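# Hang the ball-filled shallow basket level on the peg

## Task

Pick up the shallow basket by its cord handle and hang that handle on the peg of the stand, leaving the basket as close to level as possible. The task counts as failed unless every ball is inside the basket at the end.

## Robot and tools

Robot: two arms, left_arm and right_arm, each ending in a two-finger gripper. In the scene frame the origin sits at table-top height, halfway between the arms' nominal bases. +x points out over the table, +z points up, and left_arm is on the +y side. The arm names do not match image sides. Calibrated bases: left_arm at (+0.023, +0.348, +0.042) m, right_arm at (-0.008, -0.324, +0.004) m, both turned only slightly about z. A two-camera stand is fixed to the floor behind the arms.

Gripper axes: the fingers extend along the gripper's +z and separate along its y. end_effector_position is the point between the pads, under 1 cm short of the tips.

Row layout (used by every motion tool): 14 plain numbers, each in [-1, 1]. The first seven belong to left_arm and the last seven to right_arm, in the order dx, dy, dz, rx, ry, rz, opening. All 14 must be sent even when only one arm moves. dx..rz are an offset, not a pose. They are measured from that arm's Hand target as it was when the action or move began, along that Hand target's own axes. 1.0 equals 0.6 m of travel or 180 degrees of turn. rx, ry, rz form a single rotation vector. Sending zeros for all six asks the arm to go back to its current Hand target. Opening is absolute: +1 is fully open (about 87 mm between pads), +0.5 about 69 mm, 0 about 43 mm, -0.5 about 18 mm, -1 closed. A 0 in the opening slot is a real command, so resend the present value to keep a gripper unchanged.

execute_actions(actions, cameras): actions is a list of actions. Each action is a table of 1 to 15 rows, one row per 1/30 s control step. If fewer than 15 rows are given, the last row is held for the remaining steps. Every row counts from the action's starting Hand target, not from the row before it, so each new action shifts the arm again from wherever its Hand target then is. cameras lists camera names, ["all"] or []. Images come back only if asked for or if actions is empty. An empty list just reports state.

move(target, speed, blend, opening_speed, blocking, cameras): drives each gripper in a straight line toward an offset target. target is either one 14-number row or a list of up to 15 rows. Every row in the list is an offset from the same starting Hand targets, not from the previous row. speed is the top path speed in m/s, from 0.002 to 2.9 (default 0.25), with turning capped at twice that value in rad/s. It can be a single value or one per target. blend, in metres, rounds corners in a list; 0 stops at each point. opening_speed (at least 0.2, in scale units per second) ramps the fingers gradually. With blocking=false the call returns after about 0.5 s while the move carries on. Paths last at least 0.5 s and are cut off at 10 s. They do not steer around obstacles or the other arm. The result ends with a move: line, e.g. done, off_target, moving, held or fault, plus any limits that acted (paced = pose clipped, held = steps withheld).

wait(seconds 0 to 10, cameras): lets time pass while the arms hold their commands. A running move keeps going. stop(cameras): brakes a running move; faster moves need more room to stop.

zoom_image(camera, region): camera is one of cam_high, cam_low, cam_left_wrist, cam_right_wrist. region is [x0, y0, x1, y1] in pixels of that camera's latest image, measured from the top-left corner and at most 504 by 504. All four cameras give 896x504 images. finished_scene(scene): ends the current scene, given its number as an integer 1 to 3, and cannot be undone. The basket must stay hung with all balls in it once the robot lets go.

Results: for each arm, end_effector_position (m) and end_effector_quat_wxyz in the scene frame, Hand target (the last commanded pose after clipping, which is the base for the next offsets), grip_measured (on the opening scale), Joint positions (gripper last, 0 closed to 1 open), joint torques (including the arm's own weight; positive means toward a larger joint reading; numbers 1 to 3 wrap at ±28 N m), Joint velocities (may say within noise), Tool commands, and, for execute_actions, end_effector_position at some steps. Joint ranges (rad): waist -2.618 to 3.054, shoulder 0.000 to 3.142, elbow 0.000 to 3.142 (straight at 2.901), wrist pitch -1.571 to 1.571, wrist yaw -1.571 to 1.571, wrist roll -2.094 to 2.094.

Behaviour to expect: each step the commanded orientation is limited to within 40 degrees of the measured one. Friction and gravity often leave the gripper short, low or tilted, especially far out. After each move, check where it is and correct the gap with a new offset. Tiny moves may not happen at all, or may drift sideways. Reported positions can be off by a few centimetres.

Gripping: close to roughly 0.04 below the grip_measured value at first contact for a firm hold, and less for a gentler one. Pads push with about 20 N each. A fast close squeezes harder.

Avoid: the two arms or grippers touching each other, since the clearance check does not protect grippers and wrist cameras. Avoid fast or hard contact with the stand, table or heavy items, and pushing past a contact (to relieve a push, command the target back behind the gripper). Do not drop or release the basket while it moves, spill balls, let anything leave the table, or strain a wrist camera cable. Do not route a path close to an arm's own base. Watch heat from holding loads or straining: MOTOR HOT appears at 75 °C, at 90 °C the arm folds up and idles, and at 100 °C it goes limp. Loose objects may occasionally get nudged by outside pushes.

Each tool is called after ">>>" as name([rows], argument=value, ...), one row to a line, values as JSON.

## Session

>>> execute_actions(actions=[])

Scene clock: 0.00 s.
left_arm: end_effector_position=(+0.3515, +0.2853, +0.2308) grip_measured=+1.000 end_effector_quat_wxyz=(+0.563, -0.097, +0.818, -0.070) | right_arm: end_effector_position=(+0.3744, -0.1864, +0.2193) grip_measured=+1.000 end_effector_quat_wxyz=(+0.503, +0.062, +0.827, +0.244)
Joint positions: left_arm=[-0.318 0.948 0.665 -0.095 -0.258 -0.342 1] | right_arm=[0.267 1.26 0.933 -0.061 -0.121 0.478 1]
Joint velocities: within noise
Joint torques (N m): no reading
Heat: left arm: 23 °C; right arm: 24 °C.
Hand target: left_arm +0.3535, +0.2848, +0.2388; +0.571, -0.098, +0.812, -0.073 | right_arm +0.3748, -0.1863, +0.2239; +0.506, +0.062, +0.824, +0.245
Tool commands: left_gripper/opening=+1.0 right_gripper/opening=+1.0
camera_calibration:
cam_left_wrist: T_world_to_cam=[[0.0840941, -0.970352, 0.226594, 0.190655], [-0.935233, -0.15534, -0.318132, 0.471058], [0.343899, -0.185166, -0.920569, 0.289604], [0, 0, 0, 1]] pos_world=[0.324922, 0.311801, 0.373258]
cam_right_wrist: T_world_to_cam=[[0.145058, -0.875239, -0.461427, -0.1187], [-0.971726, -0.0382133, -0.232997, 0.427826], [0.186296, 0.482179, -0.856036, 0.351293], [0, 0, 0, 1]] pos_world=[0.367504, -0.256929, 0.34563]

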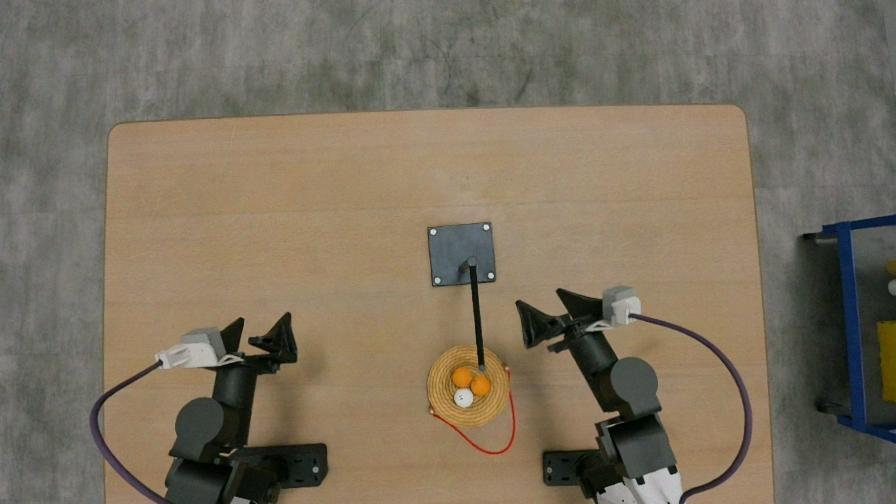

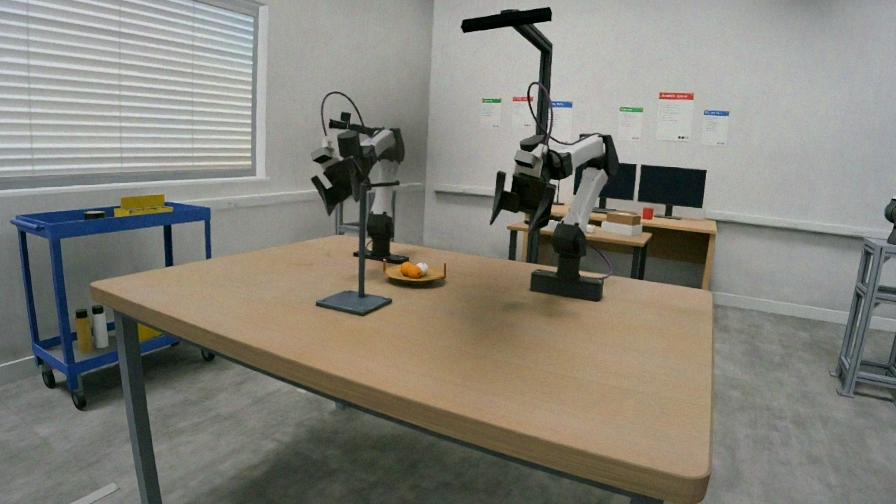

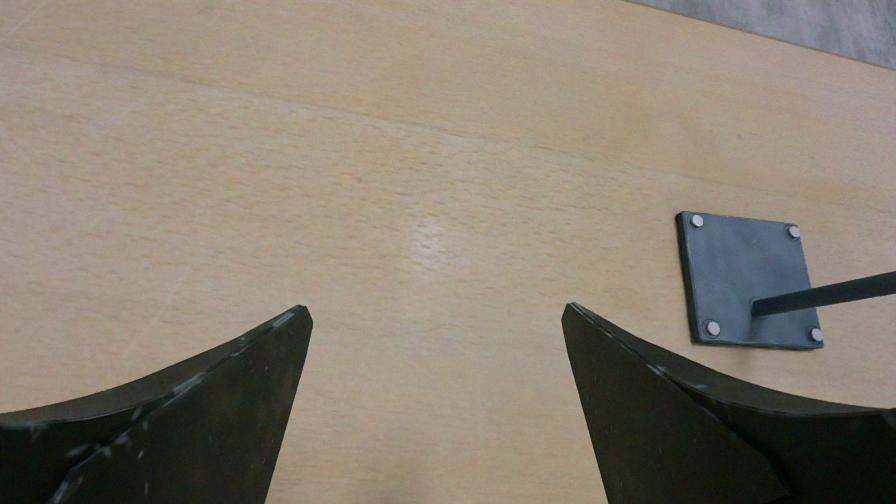

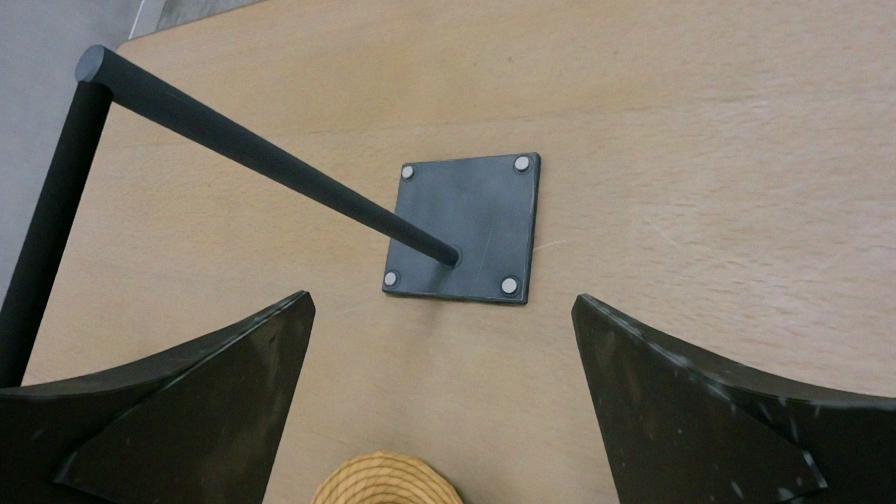

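>>> zoom_image(camera="cam_high", region=[380, 210, 580, 470])

>>> zoom_image(camera="cam_low", region=[290, 150, 490, 330])

Scaled by 1.938 from the camera's 896x504 image, which has a finer 1280x720 frame.

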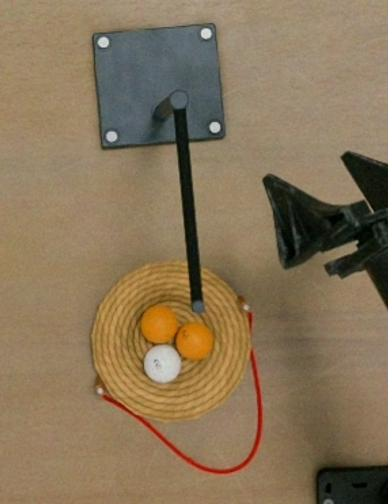

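Scaled by 2.520 from the camera's 896x504 image, which has a finer 1280x720 frame.

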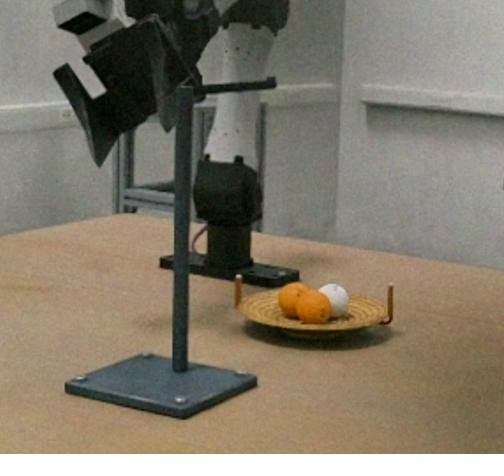

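>>> move([
  [0,0,0,0,0,0,1,-0.17,-0.447,-0.196,0.2,-0.117,0.0915,1],
  [0.152,-0.367,-0.160,0.065,0.195,0.157,1,-0.17,-0.447,-0.196,0.2,-0.117,0.0915,1],
  [0.470,-0.598,-0.422,0.129,0.389,0.313,1,-0.17,-0.447,-0.196,0.2,-0.117,0.0915,1],
], blend=[0,0.05,0], speed=0.3, cameras=["cam_high","cam_low","cam_left_wrist"])

Scene clock: 7.70 s.
left_arm: end_effector_position=(+0.0486, -0.1280, +0.1490) grip_measured=+1.000 end_effector_quat_wxyz=(+0.041, +0.422, +0.903, -0.069) | right_arm: end_effector_position=(+0.3561, -0.4905, +0.2151) grip_measured=+1.000 end_effector_quat_wxyz=(+0.553, +0.372, +0.745, +0.037)
Joint positions: left_arm=[-1.503 2.53 2.672 -1.551 0.001 -0.593 1] | right_arm=[-0.51 1.242 0.914 -0.072 -0.123 0.478 1]
Joint torques (N m): left_arm=[0.14 -11.49 6.39 0.7 0.01 -0.02] | right_arm=[-0.36 -3.67 10.91 1.99 0.16 0.14]
Heat: left arm: 24 °C; right arm: 26 °C.
Hand target: left_arm +0.0495, -0.1298, +0.1490; +0.000, +0.433, +0.901, +0.001 | right_arm +0.3614, -0.4962, +0.2238; +0.562, +0.371, +0.738, +0.034
Off the commanded pose: left_arm 0.002 m, 9 deg | right_arm 0.012 m, 1 deg.
joint sent to its limit (left arm) — joint 4 (wrist pitch), lower limit. The joint targets are off in orientation, not in position.
move: off_target (left_arm, right_arm)
camera_calibration:
cam_left_wrist: T_world_to_cam=[[-0.764504, -0.638507, 0.0885593, -0.0620259], [-0.432934, 0.610368, 0.66334, 0.024858], [-0.477601, 0.468785, -0.74306, 0.339143], [0, 0, 0, 1]] pos_world=[0.125318, -0.213762, 0.241007]
Images, in order (width x height): cam_high 896x504, cam_low 896x504, cam_left_wrist 896x504.

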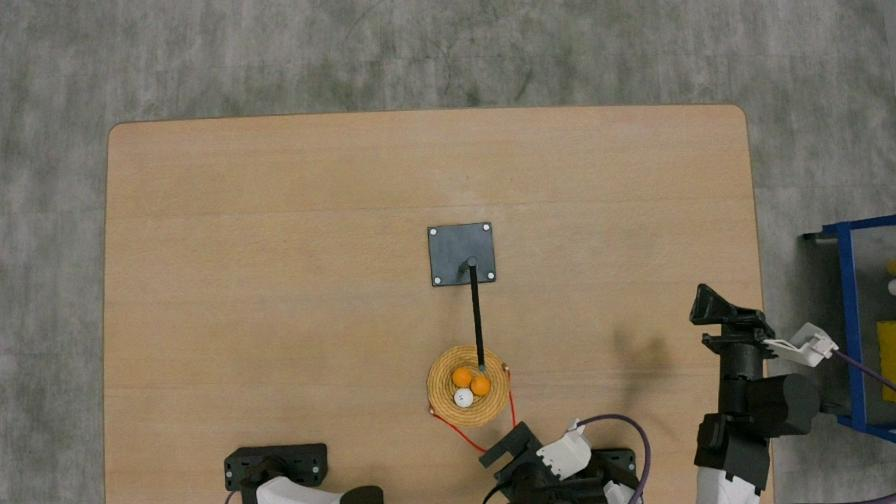

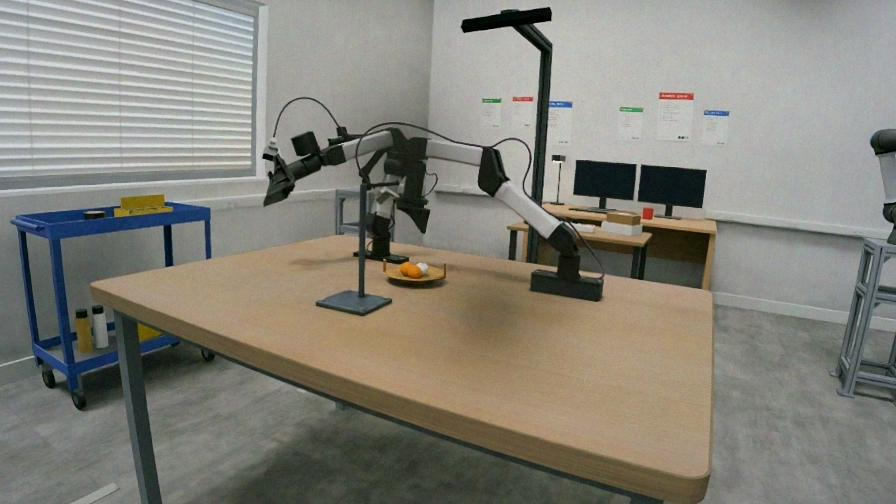

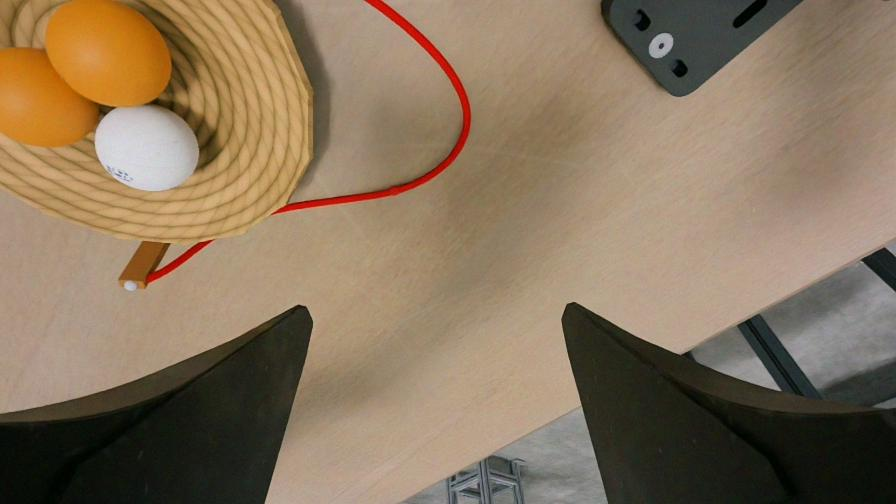

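>>> zoom_image(camera="cam_left_wrist", region=[240, 0, 540, 260])

Scaled by 1.680 from the camera's 896x504 image, which has a finer 1280x720 frame.

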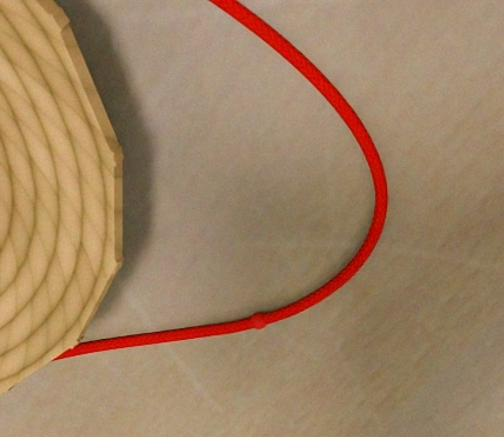

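>>> move(target=[-0.023,-0.043,0.185,0,0,0,0.5,0,0,0,0,0,0,1], speed=0.15, cameras=["cam_left_wrist"])

Scene clock: 10.37 s.
left_arm: end_effector_position=(+0.0402, -0.1479, +0.0378) grip_measured=+0.500 end_effector_quat_wxyz=(+0.011, +0.432, +0.901, -0.021) | right_arm: end_effector_position=(+0.3561, -0.4905, +0.2151) grip_measured=+1.000 end_effector_quat_wxyz=(+0.553, +0.372, +0.745, +0.037)
Joint positions: left_arm=[-1.523 2.852 2.844 -1.516 0.001 -0.593 0.75] | right_arm=[-0.51 1.242 0.914 -0.072 -0.123 0.478 1]
Joint torques (N m): left_arm=[-0.61 -13 6.43 0.71 -0.06 -0.32] | right_arm=[-0.4 -3.66 10.89 1.99 0.15 0.13]
Heat: left arm: 24 °C; right arm: 26 °C.
Hand target: left_arm +0.0379, -0.1566, +0.0381; +0.000, +0.433, +0.901, +0.000 | right_arm +0.3614, -0.4962, +0.2238; +0.562, +0.371, +0.738, +0.034
Off the commanded pose: left_arm 0.009 m, 3 deg | right_arm 0.012 m, 1 deg.
elbow stopped short (left arm): the move would have taken joint 3 (elbow) straighter than the controller allows.
move: off_target (left_arm, right_arm)
camera_calibration:
cam_left_wrist: T_world_to_cam=[[-0.776479, -0.629644, 0.0250743, -0.0671145], [-0.413514, 0.539165, 0.733694, 0.0932208], [-0.475485, 0.559329, -0.679017, 0.272701], [0, 0, 0, 1]] pos_world=[0.1161, -0.245049, 0.118456]
Images, in order (width x height): cam_left_wrist 896x504.

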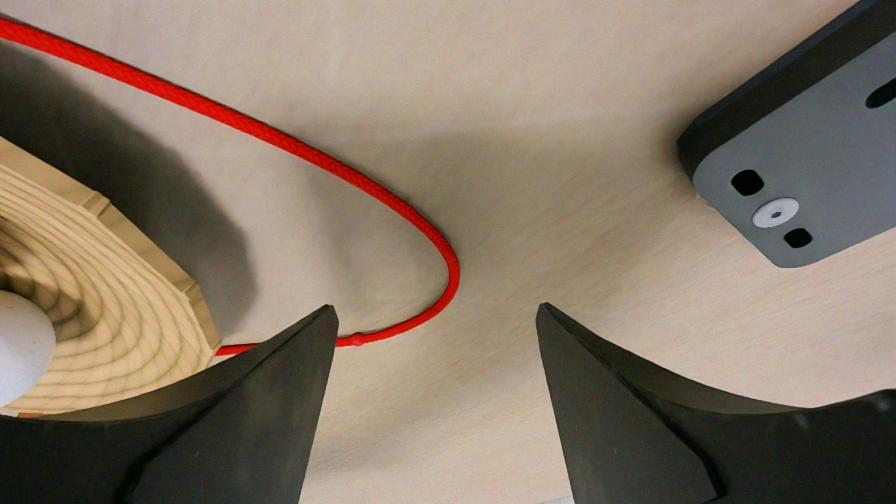

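>>> move(target=[0.019,-0.004,0.043,0,0,0,0.2,0,0,0,0,0,0,1], speed=0.06, cameras=["cam_left_wrist"])

Scene clock: 11.70 s.
left_arm: end_effector_position=(+0.0334, -0.1445, +0.0190) grip_measured=+0.200 end_effector_quat_wxyz=(+0.002, +0.434, +0.901, -0.006) | right_arm: end_effector_position=(+0.3561, -0.4905, +0.2151) grip_measured=+1.000 end_effector_quat_wxyz=(+0.553, +0.372, +0.745, +0.037)
Joint positions: left_arm=[-1.536 2.892 2.846 -1.512 0.001 -0.604 0.6] | right_arm=[-0.51 1.242 0.914 -0.072 -0.123 0.478 1]
Joint torques (N m): left_arm=[-0.99 -11.86 6.32 0.6 -0.07 -0.3] | right_arm=[-0.39 -3.67 10.89 1.99 0.16 0.13]
Heat: left arm: 24 °C; right arm: 26 °C.
Hand target: left_arm +0.0290, -0.1492, +0.0122; +0.000, +0.433, +0.901, +0.001 | right_arm +0.3614, -0.4962, +0.2238; +0.562, +0.371, +0.738, +0.034
Off the commanded pose: left_arm 0.009 m, 1 deg | right_arm 0.012 m, 1 deg.
elbow stopped short (left arm): the move would have taken joint 3 (elbow) straighter than the controller allows.
move: off_target (right_arm)
camera_calibration:
cam_left_wrist: T_world_to_cam=[[-0.777897, -0.628368, 0.00545564, -0.0692588], [-0.409996, 0.514102, 0.753394, 0.0982497], [-0.476213, 0.583826, -0.657547, 0.257853], [0, 0, 0, 1]] pos_world=[0.109199, -0.244572, 0.0959076]
Images, in order (width x height): cam_left_wrist 896x504.

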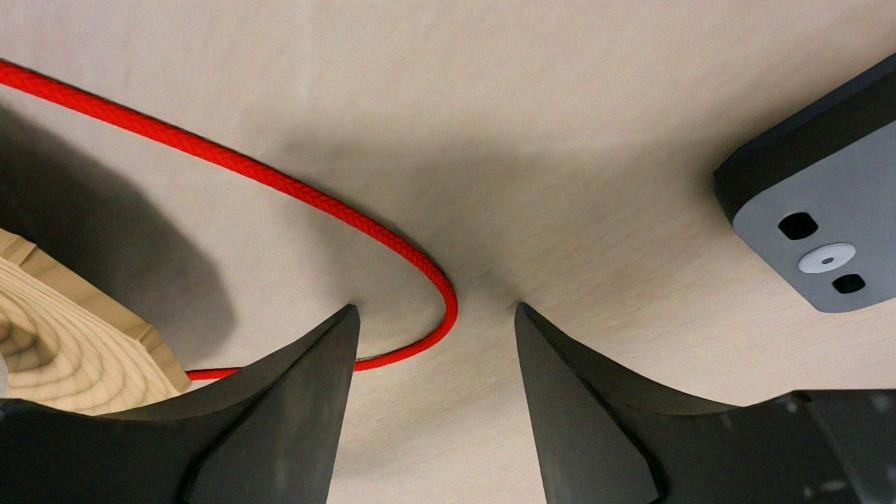

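>>> move(target=[0.013,0.0007,0.006,0,0,0,0,0,0,0,0,0,0,1], speed=0.04, cameras=["cam_left_wrist"])

Scene clock: 12.73 s.
left_arm: end_effector_position=(+0.0307, -0.1445, +0.0183) grip_measured=+0.000 end_effector_quat_wxyz=(+0.002, +0.433, +0.901, -0.005) | right_arm: end_effector_position=(+0.3561, -0.4905, +0.2151) grip_measured=+1.000 end_effector_quat_wxyz=(+0.553, +0.372, +0.745, +0.037)
Joint positions: left_arm=[-1.541 2.892 2.843 -1.511 0.001 -0.61 0.5] | right_arm=[-0.51 1.242 0.914 -0.072 -0.123 0.478 1]
Joint torques (N m): left_arm=[-1.21 -12.9 3.34 0.61 -0.08 -0.35] | right_arm=[-0.4 -3.67 10.91 1.99 0.16 0.13]
Heat: left arm: 25 °C; right arm: 27 °C.
Hand target: left_arm +0.0244, -0.1428, +0.0086; +0.000, +0.433, +0.901, +0.001 | right_arm +0.3614, -0.4962, +0.2238; +0.562, +0.371, +0.738, +0.034
Off the commanded pose: left_arm 0.012 m, 1 deg | right_arm 0.012 m, 1 deg.
move: off_target (left_arm, right_arm)
camera_calibration:
cam_left_wrist: T_world_to_cam=[[-0.777424, -0.628958, 0.00479837, -0.0713938], [-0.41032, 0.512928, 0.754018, 0.0975689], [-0.476707, 0.584223, -0.656837, 0.256277], [0, 0, 0, 1]] pos_world=[0.1067, -0.244672, 0.095106]
Images, in order (width x height): cam_left_wrist 896x504.

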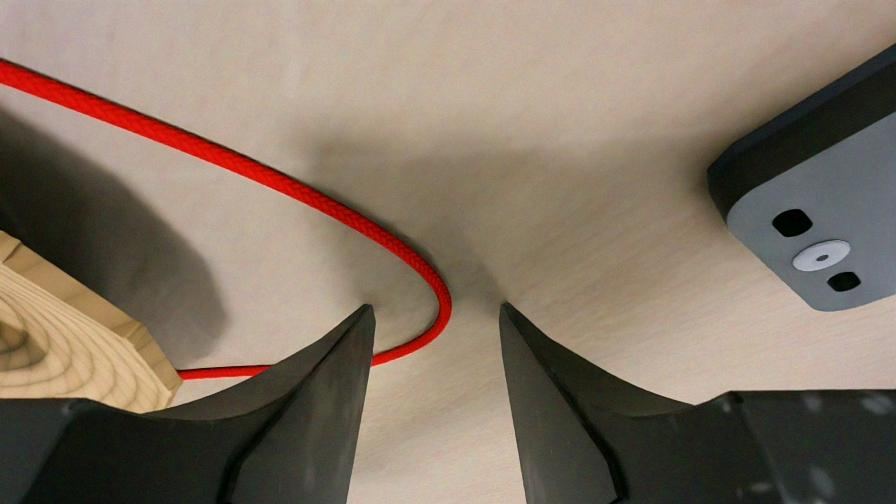

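>>> move(target=[0.010,0,0.010,0,0,0,0,0,0,0,0,0,0,1], speed=0.04, cameras=["cam_left_wrist"])

Scene clock: 14.00 s.
left_arm: end_effector_position=(+0.0303, -0.1438, +0.0173) grip_measured=+0.000 end_effector_quat_wxyz=(+0.007, +0.429, +0.903, -0.014) | right_arm: end_effector_position=(+0.3561, -0.4905, +0.2151) grip_measured=+1.000 end_effector_quat_wxyz=(+0.553, +0.372, +0.745, +0.037)
Joint positions: left_arm=[-1.541 2.771 2.598 -1.368 0.002 -0.618 0.5] | right_arm=[-0.51 1.242 0.914 -0.072 -0.123 0.478 1]
Joint torques (N m): left_arm=[-1.8 -12.37 2.71 0.62 -0.1 -0.28] | right_arm=[-0.4 -3.69 10.91 1.99 0.15 0.13]
Heat: left arm: 26 °C; right arm: 27 °C.
Hand target: left_arm +0.0206, -0.1382, +0.0026; +0.000, +0.433, +0.901, +0.001 | right_arm +0.3614, -0.4962, +0.2238; +0.562, +0.371, +0.738, +0.034
Off the commanded pose: left_arm 0.018 m, 2 deg | right_arm 0.012 m, 1 deg.
move: off_target (left_arm, right_arm)
camera_calibration:
cam_left_wrist: T_world_to_cam=[[-0.771898, -0.635537, 0.0163298, -0.0725371], [-0.415357, 0.52359, 0.743863, 0.0995629], [-0.481302, 0.567403, -0.668133, 0.252957], [0, 0, 0, 1]] pos_world=[0.107112, -0.241759, 0.0961321]
Images, in order (width x height): cam_left_wrist 896x504.

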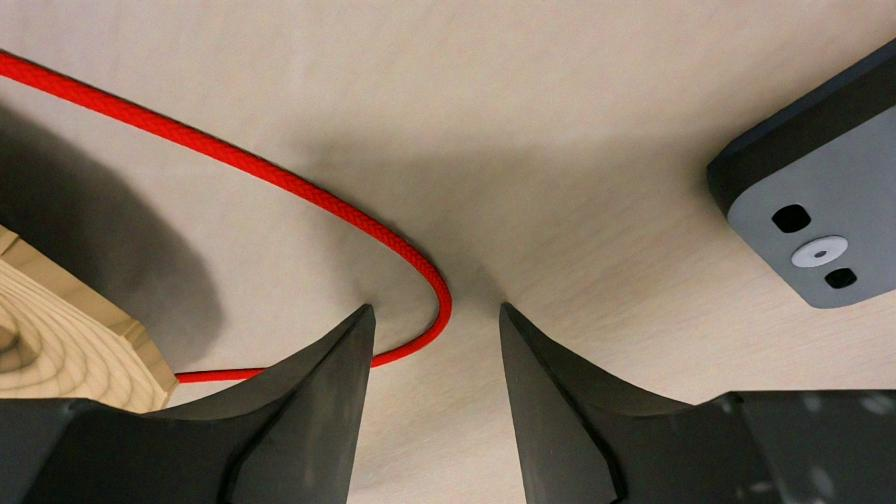

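>>> move(target=[-0.008,0.002,-0.016,0,0,0,-0.75,0,0,0,0,0,0,1], speed=0.04, opening_speed=0.5, cameras=["cam_left_wrist"])

Scene clock: 18.13 s.
left_arm: end_effector_position=(+0.0268, -0.1419, +0.0186) grip_measured=-0.750 end_effector_quat_wxyz=(+0.001, +0.431, +0.902, -0.007) | right_arm: end_effector_position=(+0.3561, -0.4905, +0.2151) grip_measured=+1.000 end_effector_quat_wxyz=(+0.553, +0.372, +0.745, +0.037)
Joint positions: left_arm=[-1.546 2.805 2.668 -1.421 0.005 -0.619 0.125] | right_arm=[-0.51 1.242 0.914 -0.072 -0.123 0.478 1]
Joint torques (N m): left_arm=[-0.8 -11.75 6.39 0.39 -0.11 -0.21] | right_arm=[-0.4 -3.67 10.89 1.99 0.15 0.13]
Heat: left arm: 28 °C; right arm: 27 °C.
Hand target: left_arm +0.0247, -0.1412, +0.0122; +0.000, +0.433, +0.902, +0.001 | right_arm +0.3614, -0.4962, +0.2238; +0.562, +0.371, +0.738, +0.034
Off the commanded pose: left_arm 0.007 m, 1 deg | right_arm 0.012 m, 1 deg.
move: off_target (right_arm)
camera_calibration:
cam_left_wrist: T_world_to_cam=[[-0.775011, -0.631882, 0.00908222, -0.0733675], [-0.409391, 0.512968, 0.754495, 0.0943424], [-0.481411, 0.581024, -0.656243, 0.252685], [0, 0, 0, 1]] pos_world=[0.103408, -0.24157, 0.0953081]
Images, in order (width x height): cam_left_wrist 896x504.

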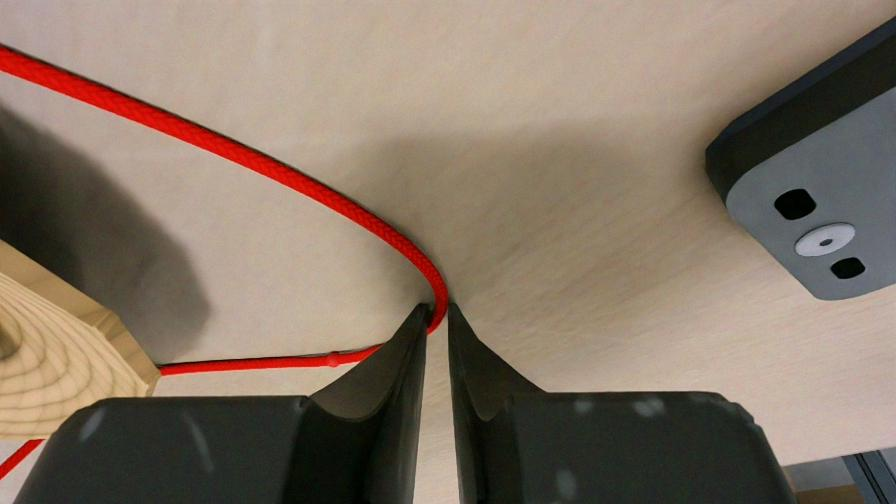

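>>> move(target=[0,0,0,0,0,0,-1,0,0,0,0,0,0,1], speed=0.04, opening_speed=0.4, cameras=["cam_left_wrist","cam_high"])

Scene clock: 19.07 s.
left_arm: end_effector_position=(+0.0268, -0.1418, +0.0186) grip_measured=-0.902 end_effector_quat_wxyz=(+0.001, +0.431, +0.902, -0.007) | right_arm: end_effector_position=(+0.3561, -0.4905, +0.2151) grip_measured=+1.000 end_effector_quat_wxyz=(+0.553, +0.372, +0.745, +0.037)
Joint positions: left_arm=[-1.546 2.805 2.668 -1.422 0.005 -0.619 0.049] | right_arm=[-0.51 1.242 0.914 -0.072 -0.123 0.478 1]
Joint torques (N m): left_arm=[-0.62 -11.71 6.46 0.37 -0.11 -0.19] | right_arm=[-0.39 -3.67 10.91 1.99 0.16 0.13]
Heat: left arm: 28 °C; right arm: 27 °C.
Hand target: left_arm +0.0247, -0.1412, +0.0122; +0.000, +0.433, +0.902, +0.000 | right_arm +0.3614, -0.4962, +0.2238; +0.562, +0.371, +0.738, +0.034
Off the commanded pose: left_arm 0.007 m, 1 deg | right_arm 0.012 m, 1 deg.
move: off_target (right_arm)
camera_calibration:
cam_left_wrist: T_world_to_cam=[[-0.774993, -0.631907, 0.00885594, -0.0732908], [-0.409417, 0.5127, 0.754663, 0.0942134], [-0.481418, 0.581233, -0.656052, 0.25266], [0, 0, 0, 1]] pos_world=[0.103408, -0.24147, 0.0953076]
Images, in order (width x height): cam_high 896x504, cam_left_wrist 896x504.

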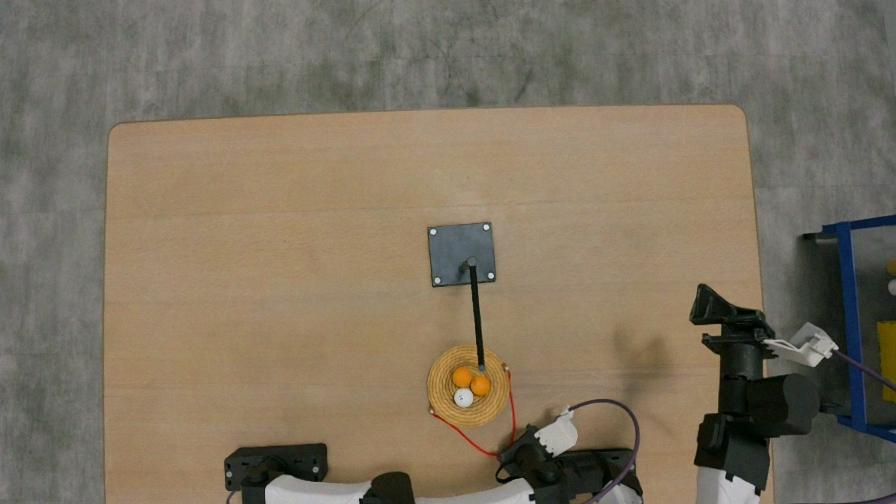

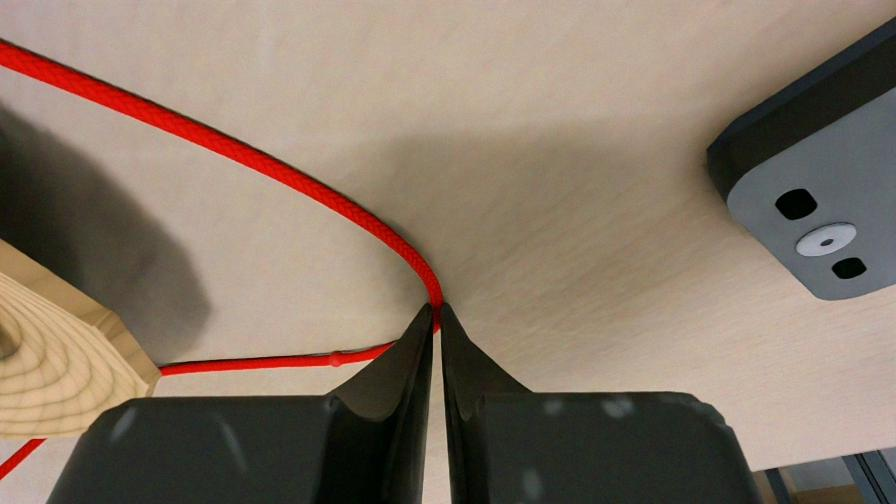

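>>> move([
  [-0.03,0.093,-0.147,0,0,0,-1,0,0,0,0,0,0,1],
  [-0.083,0.263,-0.297,0,0,0,-1,0,0,0,0,0,0,1],
], speed=0.12, blend=[0.03,0], cameras=["cam_left_wrist","cam_high","cam_low"])

Scene clock: 22.03 s.
left_arm: end_effector_position=(+0.1799, -0.0848, +0.1681) grip_measured=-0.902 end_effector_quat_wxyz=(+0.061, +0.421, +0.903, -0.061) | right_arm: end_effector_position=(+0.3561, -0.4905, +0.2151) grip_measured=+1.000 end_effector_quat_wxyz=(+0.553, +0.372, +0.745, +0.037)
Joint positions: left_arm=[-1.227 2.45 2.605 -1.552 0.005 -0.319 0.049] | right_arm=[-0.51 1.242 0.914 -0.072 -0.123 0.478 1]
Joint torques (N m): left_arm=[-0.12 -16.06 4.48 0.74 -0.02 0.03] | right_arm=[-0.4 -3.66 10.92 1.99 0.16 0.13]
Heat: left arm: 30 °C; right arm: 28 °C.
Hand target: left_arm +0.1788, -0.0815, +0.1905; +0.000, +0.433, +0.901, +0.001 | right_arm +0.3614, -0.4962, +0.2238; +0.562, +0.371, +0.738, +0.034
Off the commanded pose: left_arm 0.023 m, 10 deg | right_arm 0.012 m, 1 deg.
joint sent to its limit (left arm) — joint 4 (wrist pitch), lower limit. The joint targets are off in orientation, not in position.
move: off_target (left_arm, right_arm)
camera_calibration:
cam_left_wrist: T_world_to_cam=[[-0.764471, -0.642099, 0.0573842, 0.0691564], [-0.464033, 0.609882, 0.64243, 0.0518216], [-0.447502, 0.464491, -0.764193, 0.39346], [0, 0, 0, 1]] pos_world=[0.252989, -0.169958, 0.263419]
Images, in order (width x height): cam_high 896x504, cam_low 896x504, cam_left_wrist 896x504.

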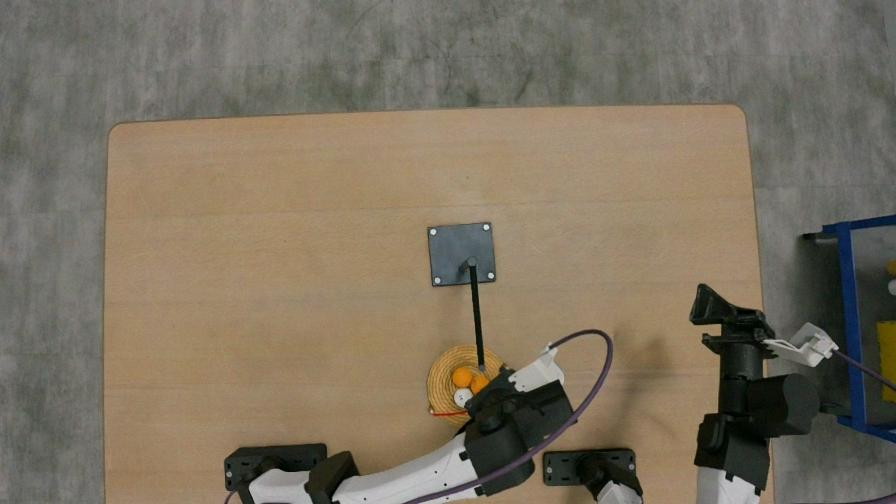

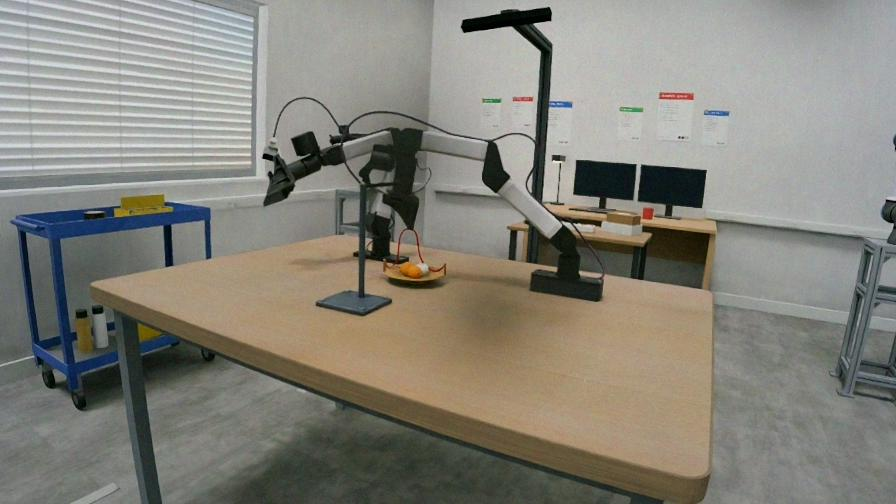

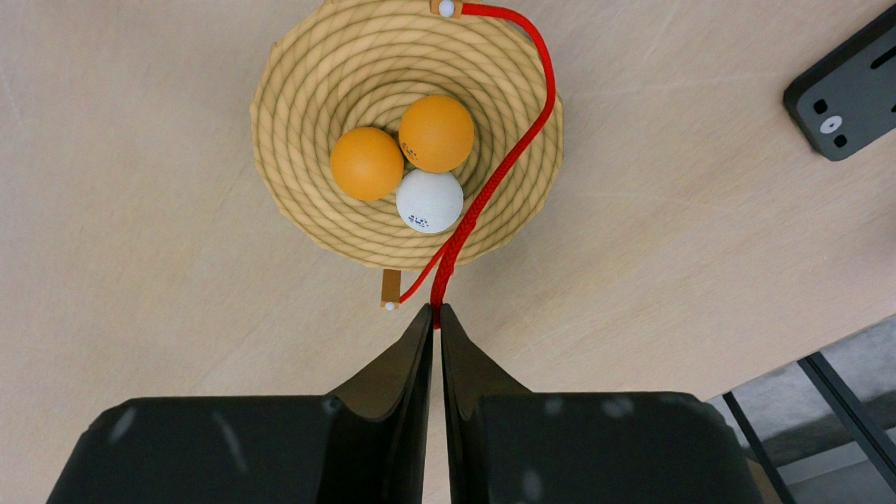

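>>> move(target=[-0.005,0.013,-0.11,0,0,0,-1,0,0,0,0,0,0,1], speed=0.08, cameras=["cam_left_wrist","cam_low"])

>>> zoom_image(camera="cam_low", region=[330, 160, 490, 310])

Scene clock: 23.97 s.
left_arm: end_effector_position=(+0.1852, -0.0822, +0.2285) grip_measured=-0.902 end_effector_quat_wxyz=(+0.117, +0.417, +0.894, -0.112) | right_arm: end_effector_position=(+0.3561, -0.4905, +0.2151) grip_measured=+1.000 end_effector_quat_wxyz=(+0.553, +0.372, +0.745, +0.037)
Joint positions: left_arm=[-1.215 2.333 2.642 -1.554 0.006 -0.309 0.049] | right_arm=[-0.51 1.242 0.914 -0.072 -0.123 0.478 1]
Joint torques (N m): left_arm=[0.64 -15.05 6.26 1.02 0.08 -0.04] | right_arm=[-0.4 -3.69 10.92 1.99 0.15 0.13]
Heat: left arm: 32 °C; right arm: 28 °C.
Hand target: left_arm +0.1867, -0.0791, +0.2566; +0.000, +0.433, +0.901, +0.000 | right_arm +0.3614, -0.4962, +0.2238; +0.562, +0.371, +0.738, +0.034
Off the commanded pose: left_arm 0.028 m, 19 deg | right_arm 0.012 m, 1 deg.
joint sent to its limit (left arm) — joint 4 (wrist pitch), lower limit. The joint targets are off in orientation, not in position.
move: off_target (left_arm, right_arm)
camera_calibration:
cam_left_wrist: T_world_to_cam=[[-0.768327, -0.631983, 0.101348, 0.062794], [-0.499374, 0.690934, 0.52272, 0.0544254], [-0.400375, 0.35101, -0.846459, 0.441616], [0, 0, 0, 1]] pos_world=[0.252237, -0.152931, 0.338996]
Images, in order (width x height): cam_low 896x504, cam_left_wrist 896x504.

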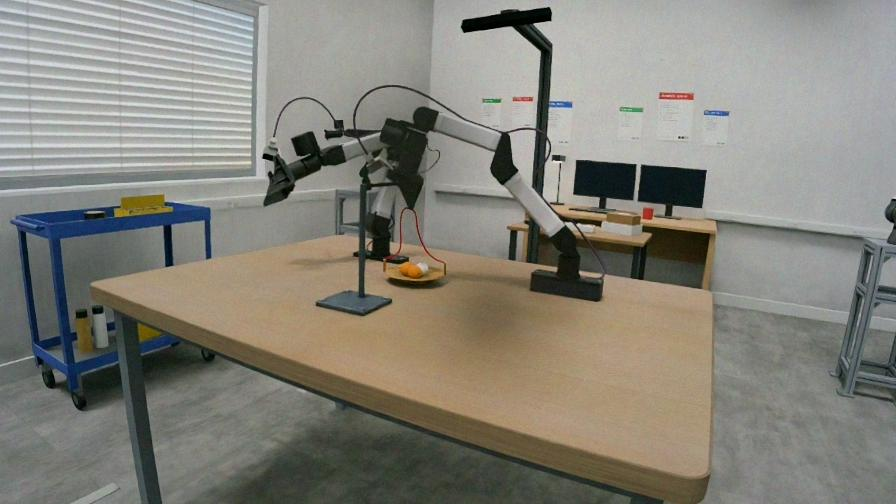

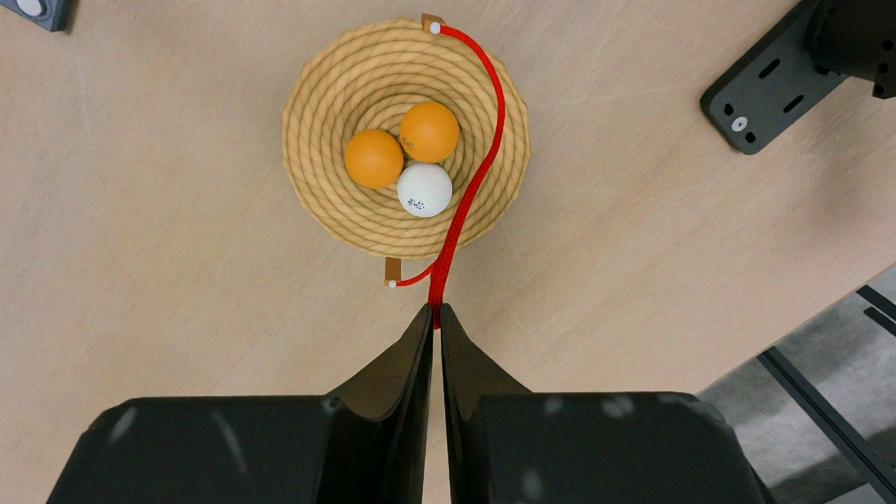

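Scaled by 3.150 from the camera's 896x504 image, which has a finer 1280x720 frame.

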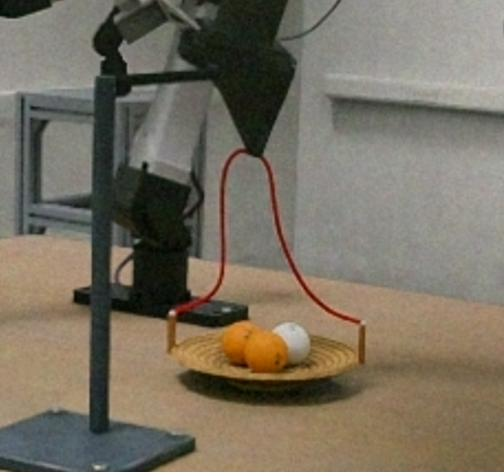

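>>> move(target=[0,0.003,-0.06,0,0,0,-1,0,0,0,0,0,0,1], speed=0.05, cameras=["cam_left_wrist","cam_low"])

>>> zoom_image(camera="cam_low", region=[330, 140, 490, 300])

Scene clock: 28.37 s.
left_arm: end_effector_position=(+0.1868, -0.0836, +0.2624) grip_measured=-0.902 end_effector_quat_wxyz=(+0.152, +0.412, +0.887, -0.146) | right_arm: end_effector_position=(+0.3561, -0.4905, +0.2151) grip_measured=+1.000 end_effector_quat_wxyz=(+0.553, +0.372, +0.745, +0.037)
Joint positions: left_arm=[-1.211 2.29 2.698 -1.554 0.01 -0.309 0.049] | right_arm=[-0.51 1.242 0.914 -0.072 -0.123 0.478 1]
Joint torques (N m): left_arm=[0.68 -14.87 6 1.18 0.07 -0.02] | right_arm=[-0.4 -3.67 10.92 1.99 0.15 0.13]
Heat: left arm: 34 °C; right arm: 28 °C.
Hand target: left_arm +0.1881, -0.0780, +0.2926; +0.000, +0.433, +0.901, +0.000 | right_arm +0.3614, -0.4962, +0.2238; +0.562, +0.371, +0.738, +0.034
Off the commanded pose: left_arm 0.031 m, 24 deg | right_arm 0.012 m, 1 deg.
joint sent to its limit (left arm) — joint 4 (wrist pitch), lower limit. The joint targets are off in orientation, not in position.
move: off_target (left_arm, right_arm)
camera_calibration:
cam_left_wrist: T_world_to_cam=[[-0.770951, -0.622777, 0.133358, 0.0526543], [-0.517518, 0.734607, 0.43878, 0.0675365], [-0.371228, 0.269262, -0.888644, 0.470218], [0, 0, 0, 1]] pos_world=[0.250103, -0.143433, 0.381201]
Images, in order (width x height): cam_low 896x504, cam_left_wrist 896x504.

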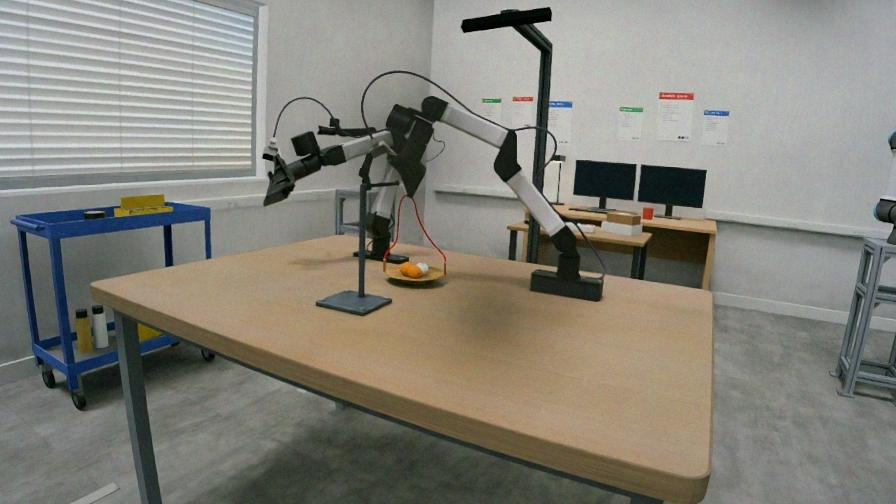

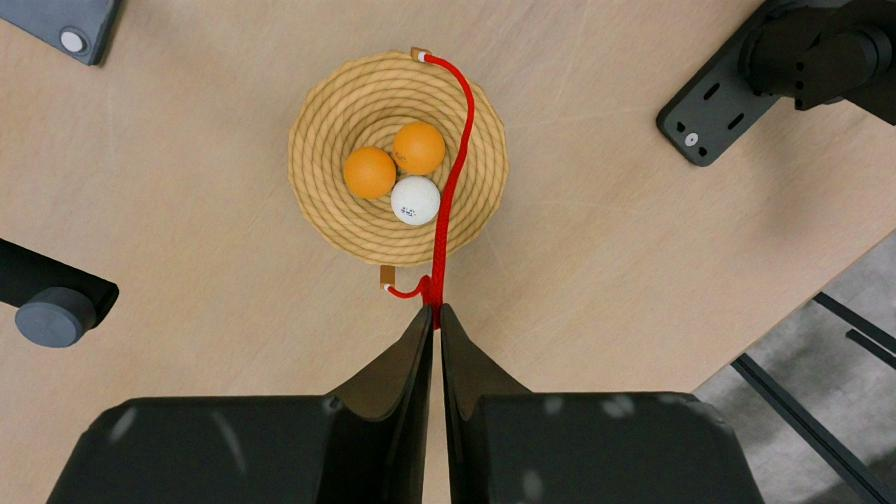

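Scaled by 3.150 from the camera's 896x504 image, which has a finer 1280x720 frame.

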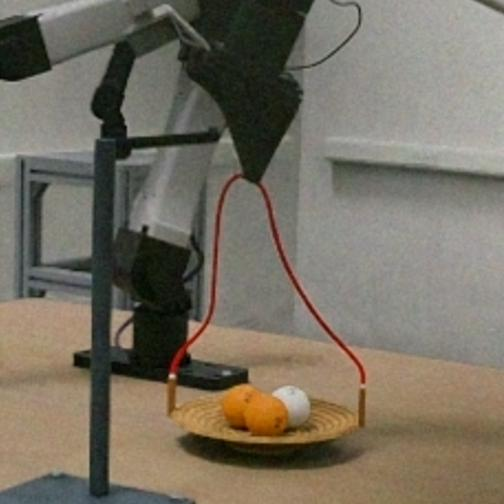

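>>> move(target=[0,0,0,0,-0.16,0,-1,0,0,0,0,0,0,1], speed=0.08, cameras=["cam_left_wrist","cam_low"])

>>> zoom_image(camera="cam_low", region=[330, 140, 490, 300])

Scene clock: 30.23 s.
left_arm: end_effector_position=(+0.1901, -0.0821, +0.2632) grip_measured=-0.902 end_effector_quat_wxyz=(+0.203, +0.419, +0.880, -0.094) | right_arm: end_effector_position=(+0.3561, -0.4905, +0.2151) grip_measured=+1.000 end_effector_quat_wxyz=(+0.553, +0.372, +0.745, +0.037)
Joint positions: left_arm=[-1.265 2.288 2.698 -1.554 -0.151 -0.309 0.049] | right_arm=[-0.51 1.242 0.914 -0.072 -0.123 0.478 1]
Joint torques (N m): left_arm=[-0.7 -14.68 6.15 1.17 -0.23 -0.03] | right_arm=[-0.39 -3.69 10.89 1.99 0.15 0.13]
Heat: left arm: 35 °C; right arm: 29 °C.
Hand target: left_arm +0.1882, -0.0779, +0.2925; +0.224, +0.419, +0.873, -0.107 | right_arm +0.3614, -0.4962, +0.2238; +0.562, +0.371, +0.738, +0.034
Off the commanded pose: left_arm 0.030 m, 3 deg | right_arm 0.012 m, 1 deg.
joint sent to its limit (left arm) — joint 4 (wrist pitch), lower limit. The joint targets still meet the commanded pose.
move: off_target (left_arm, right_arm)
camera_calibration:
cam_left_wrist: T_world_to_cam=[[-0.771575, -0.63612, -0.00478411, 0.0913948], [-0.584477, 0.705927, 0.400067, 0.0883321], [-0.251113, 0.311478, -0.916473, 0.459646], [0, 0, 0, 1]] pos_world=[0.237569, -0.147388, 0.386352]
Images, in order (width x height): cam_low 896x504, cam_left_wrist 896x504.

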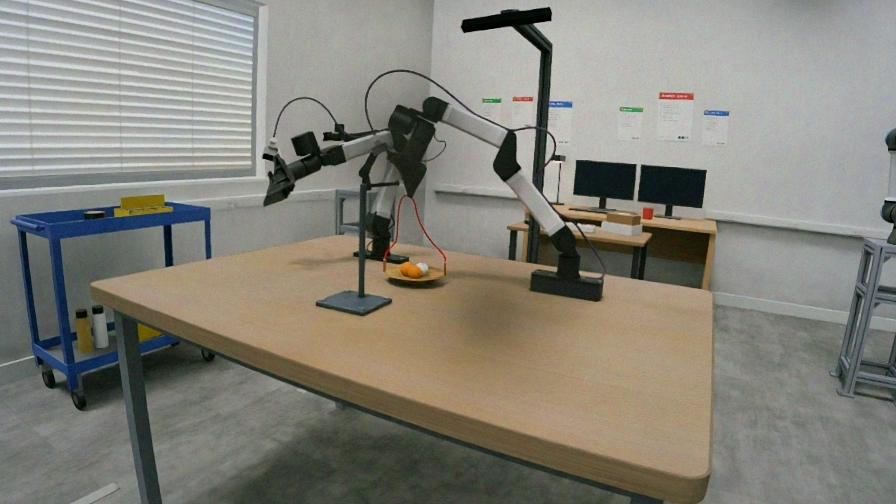

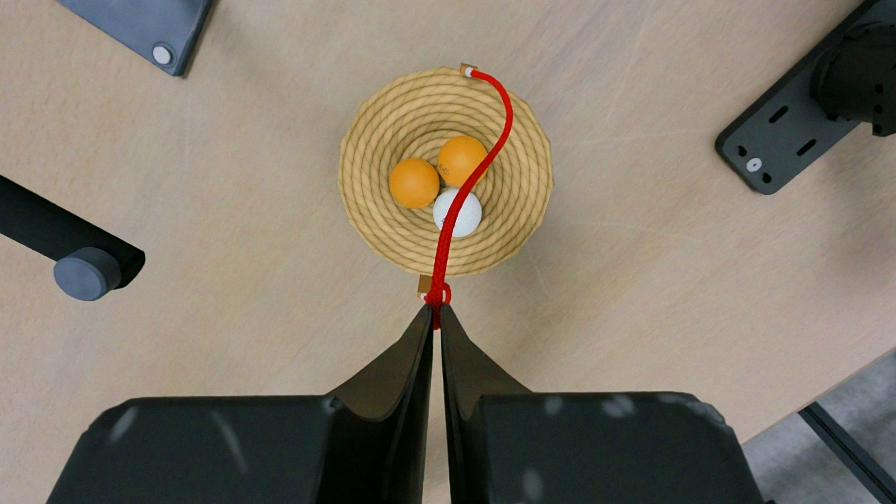

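Scaled by 3.150 from the camera's 896x504 image, which has a finer 1280x720 frame.

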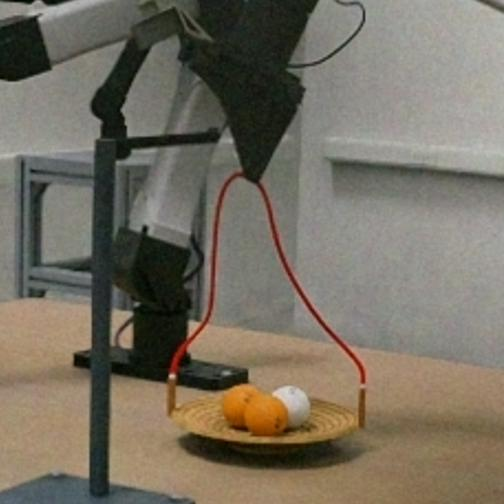

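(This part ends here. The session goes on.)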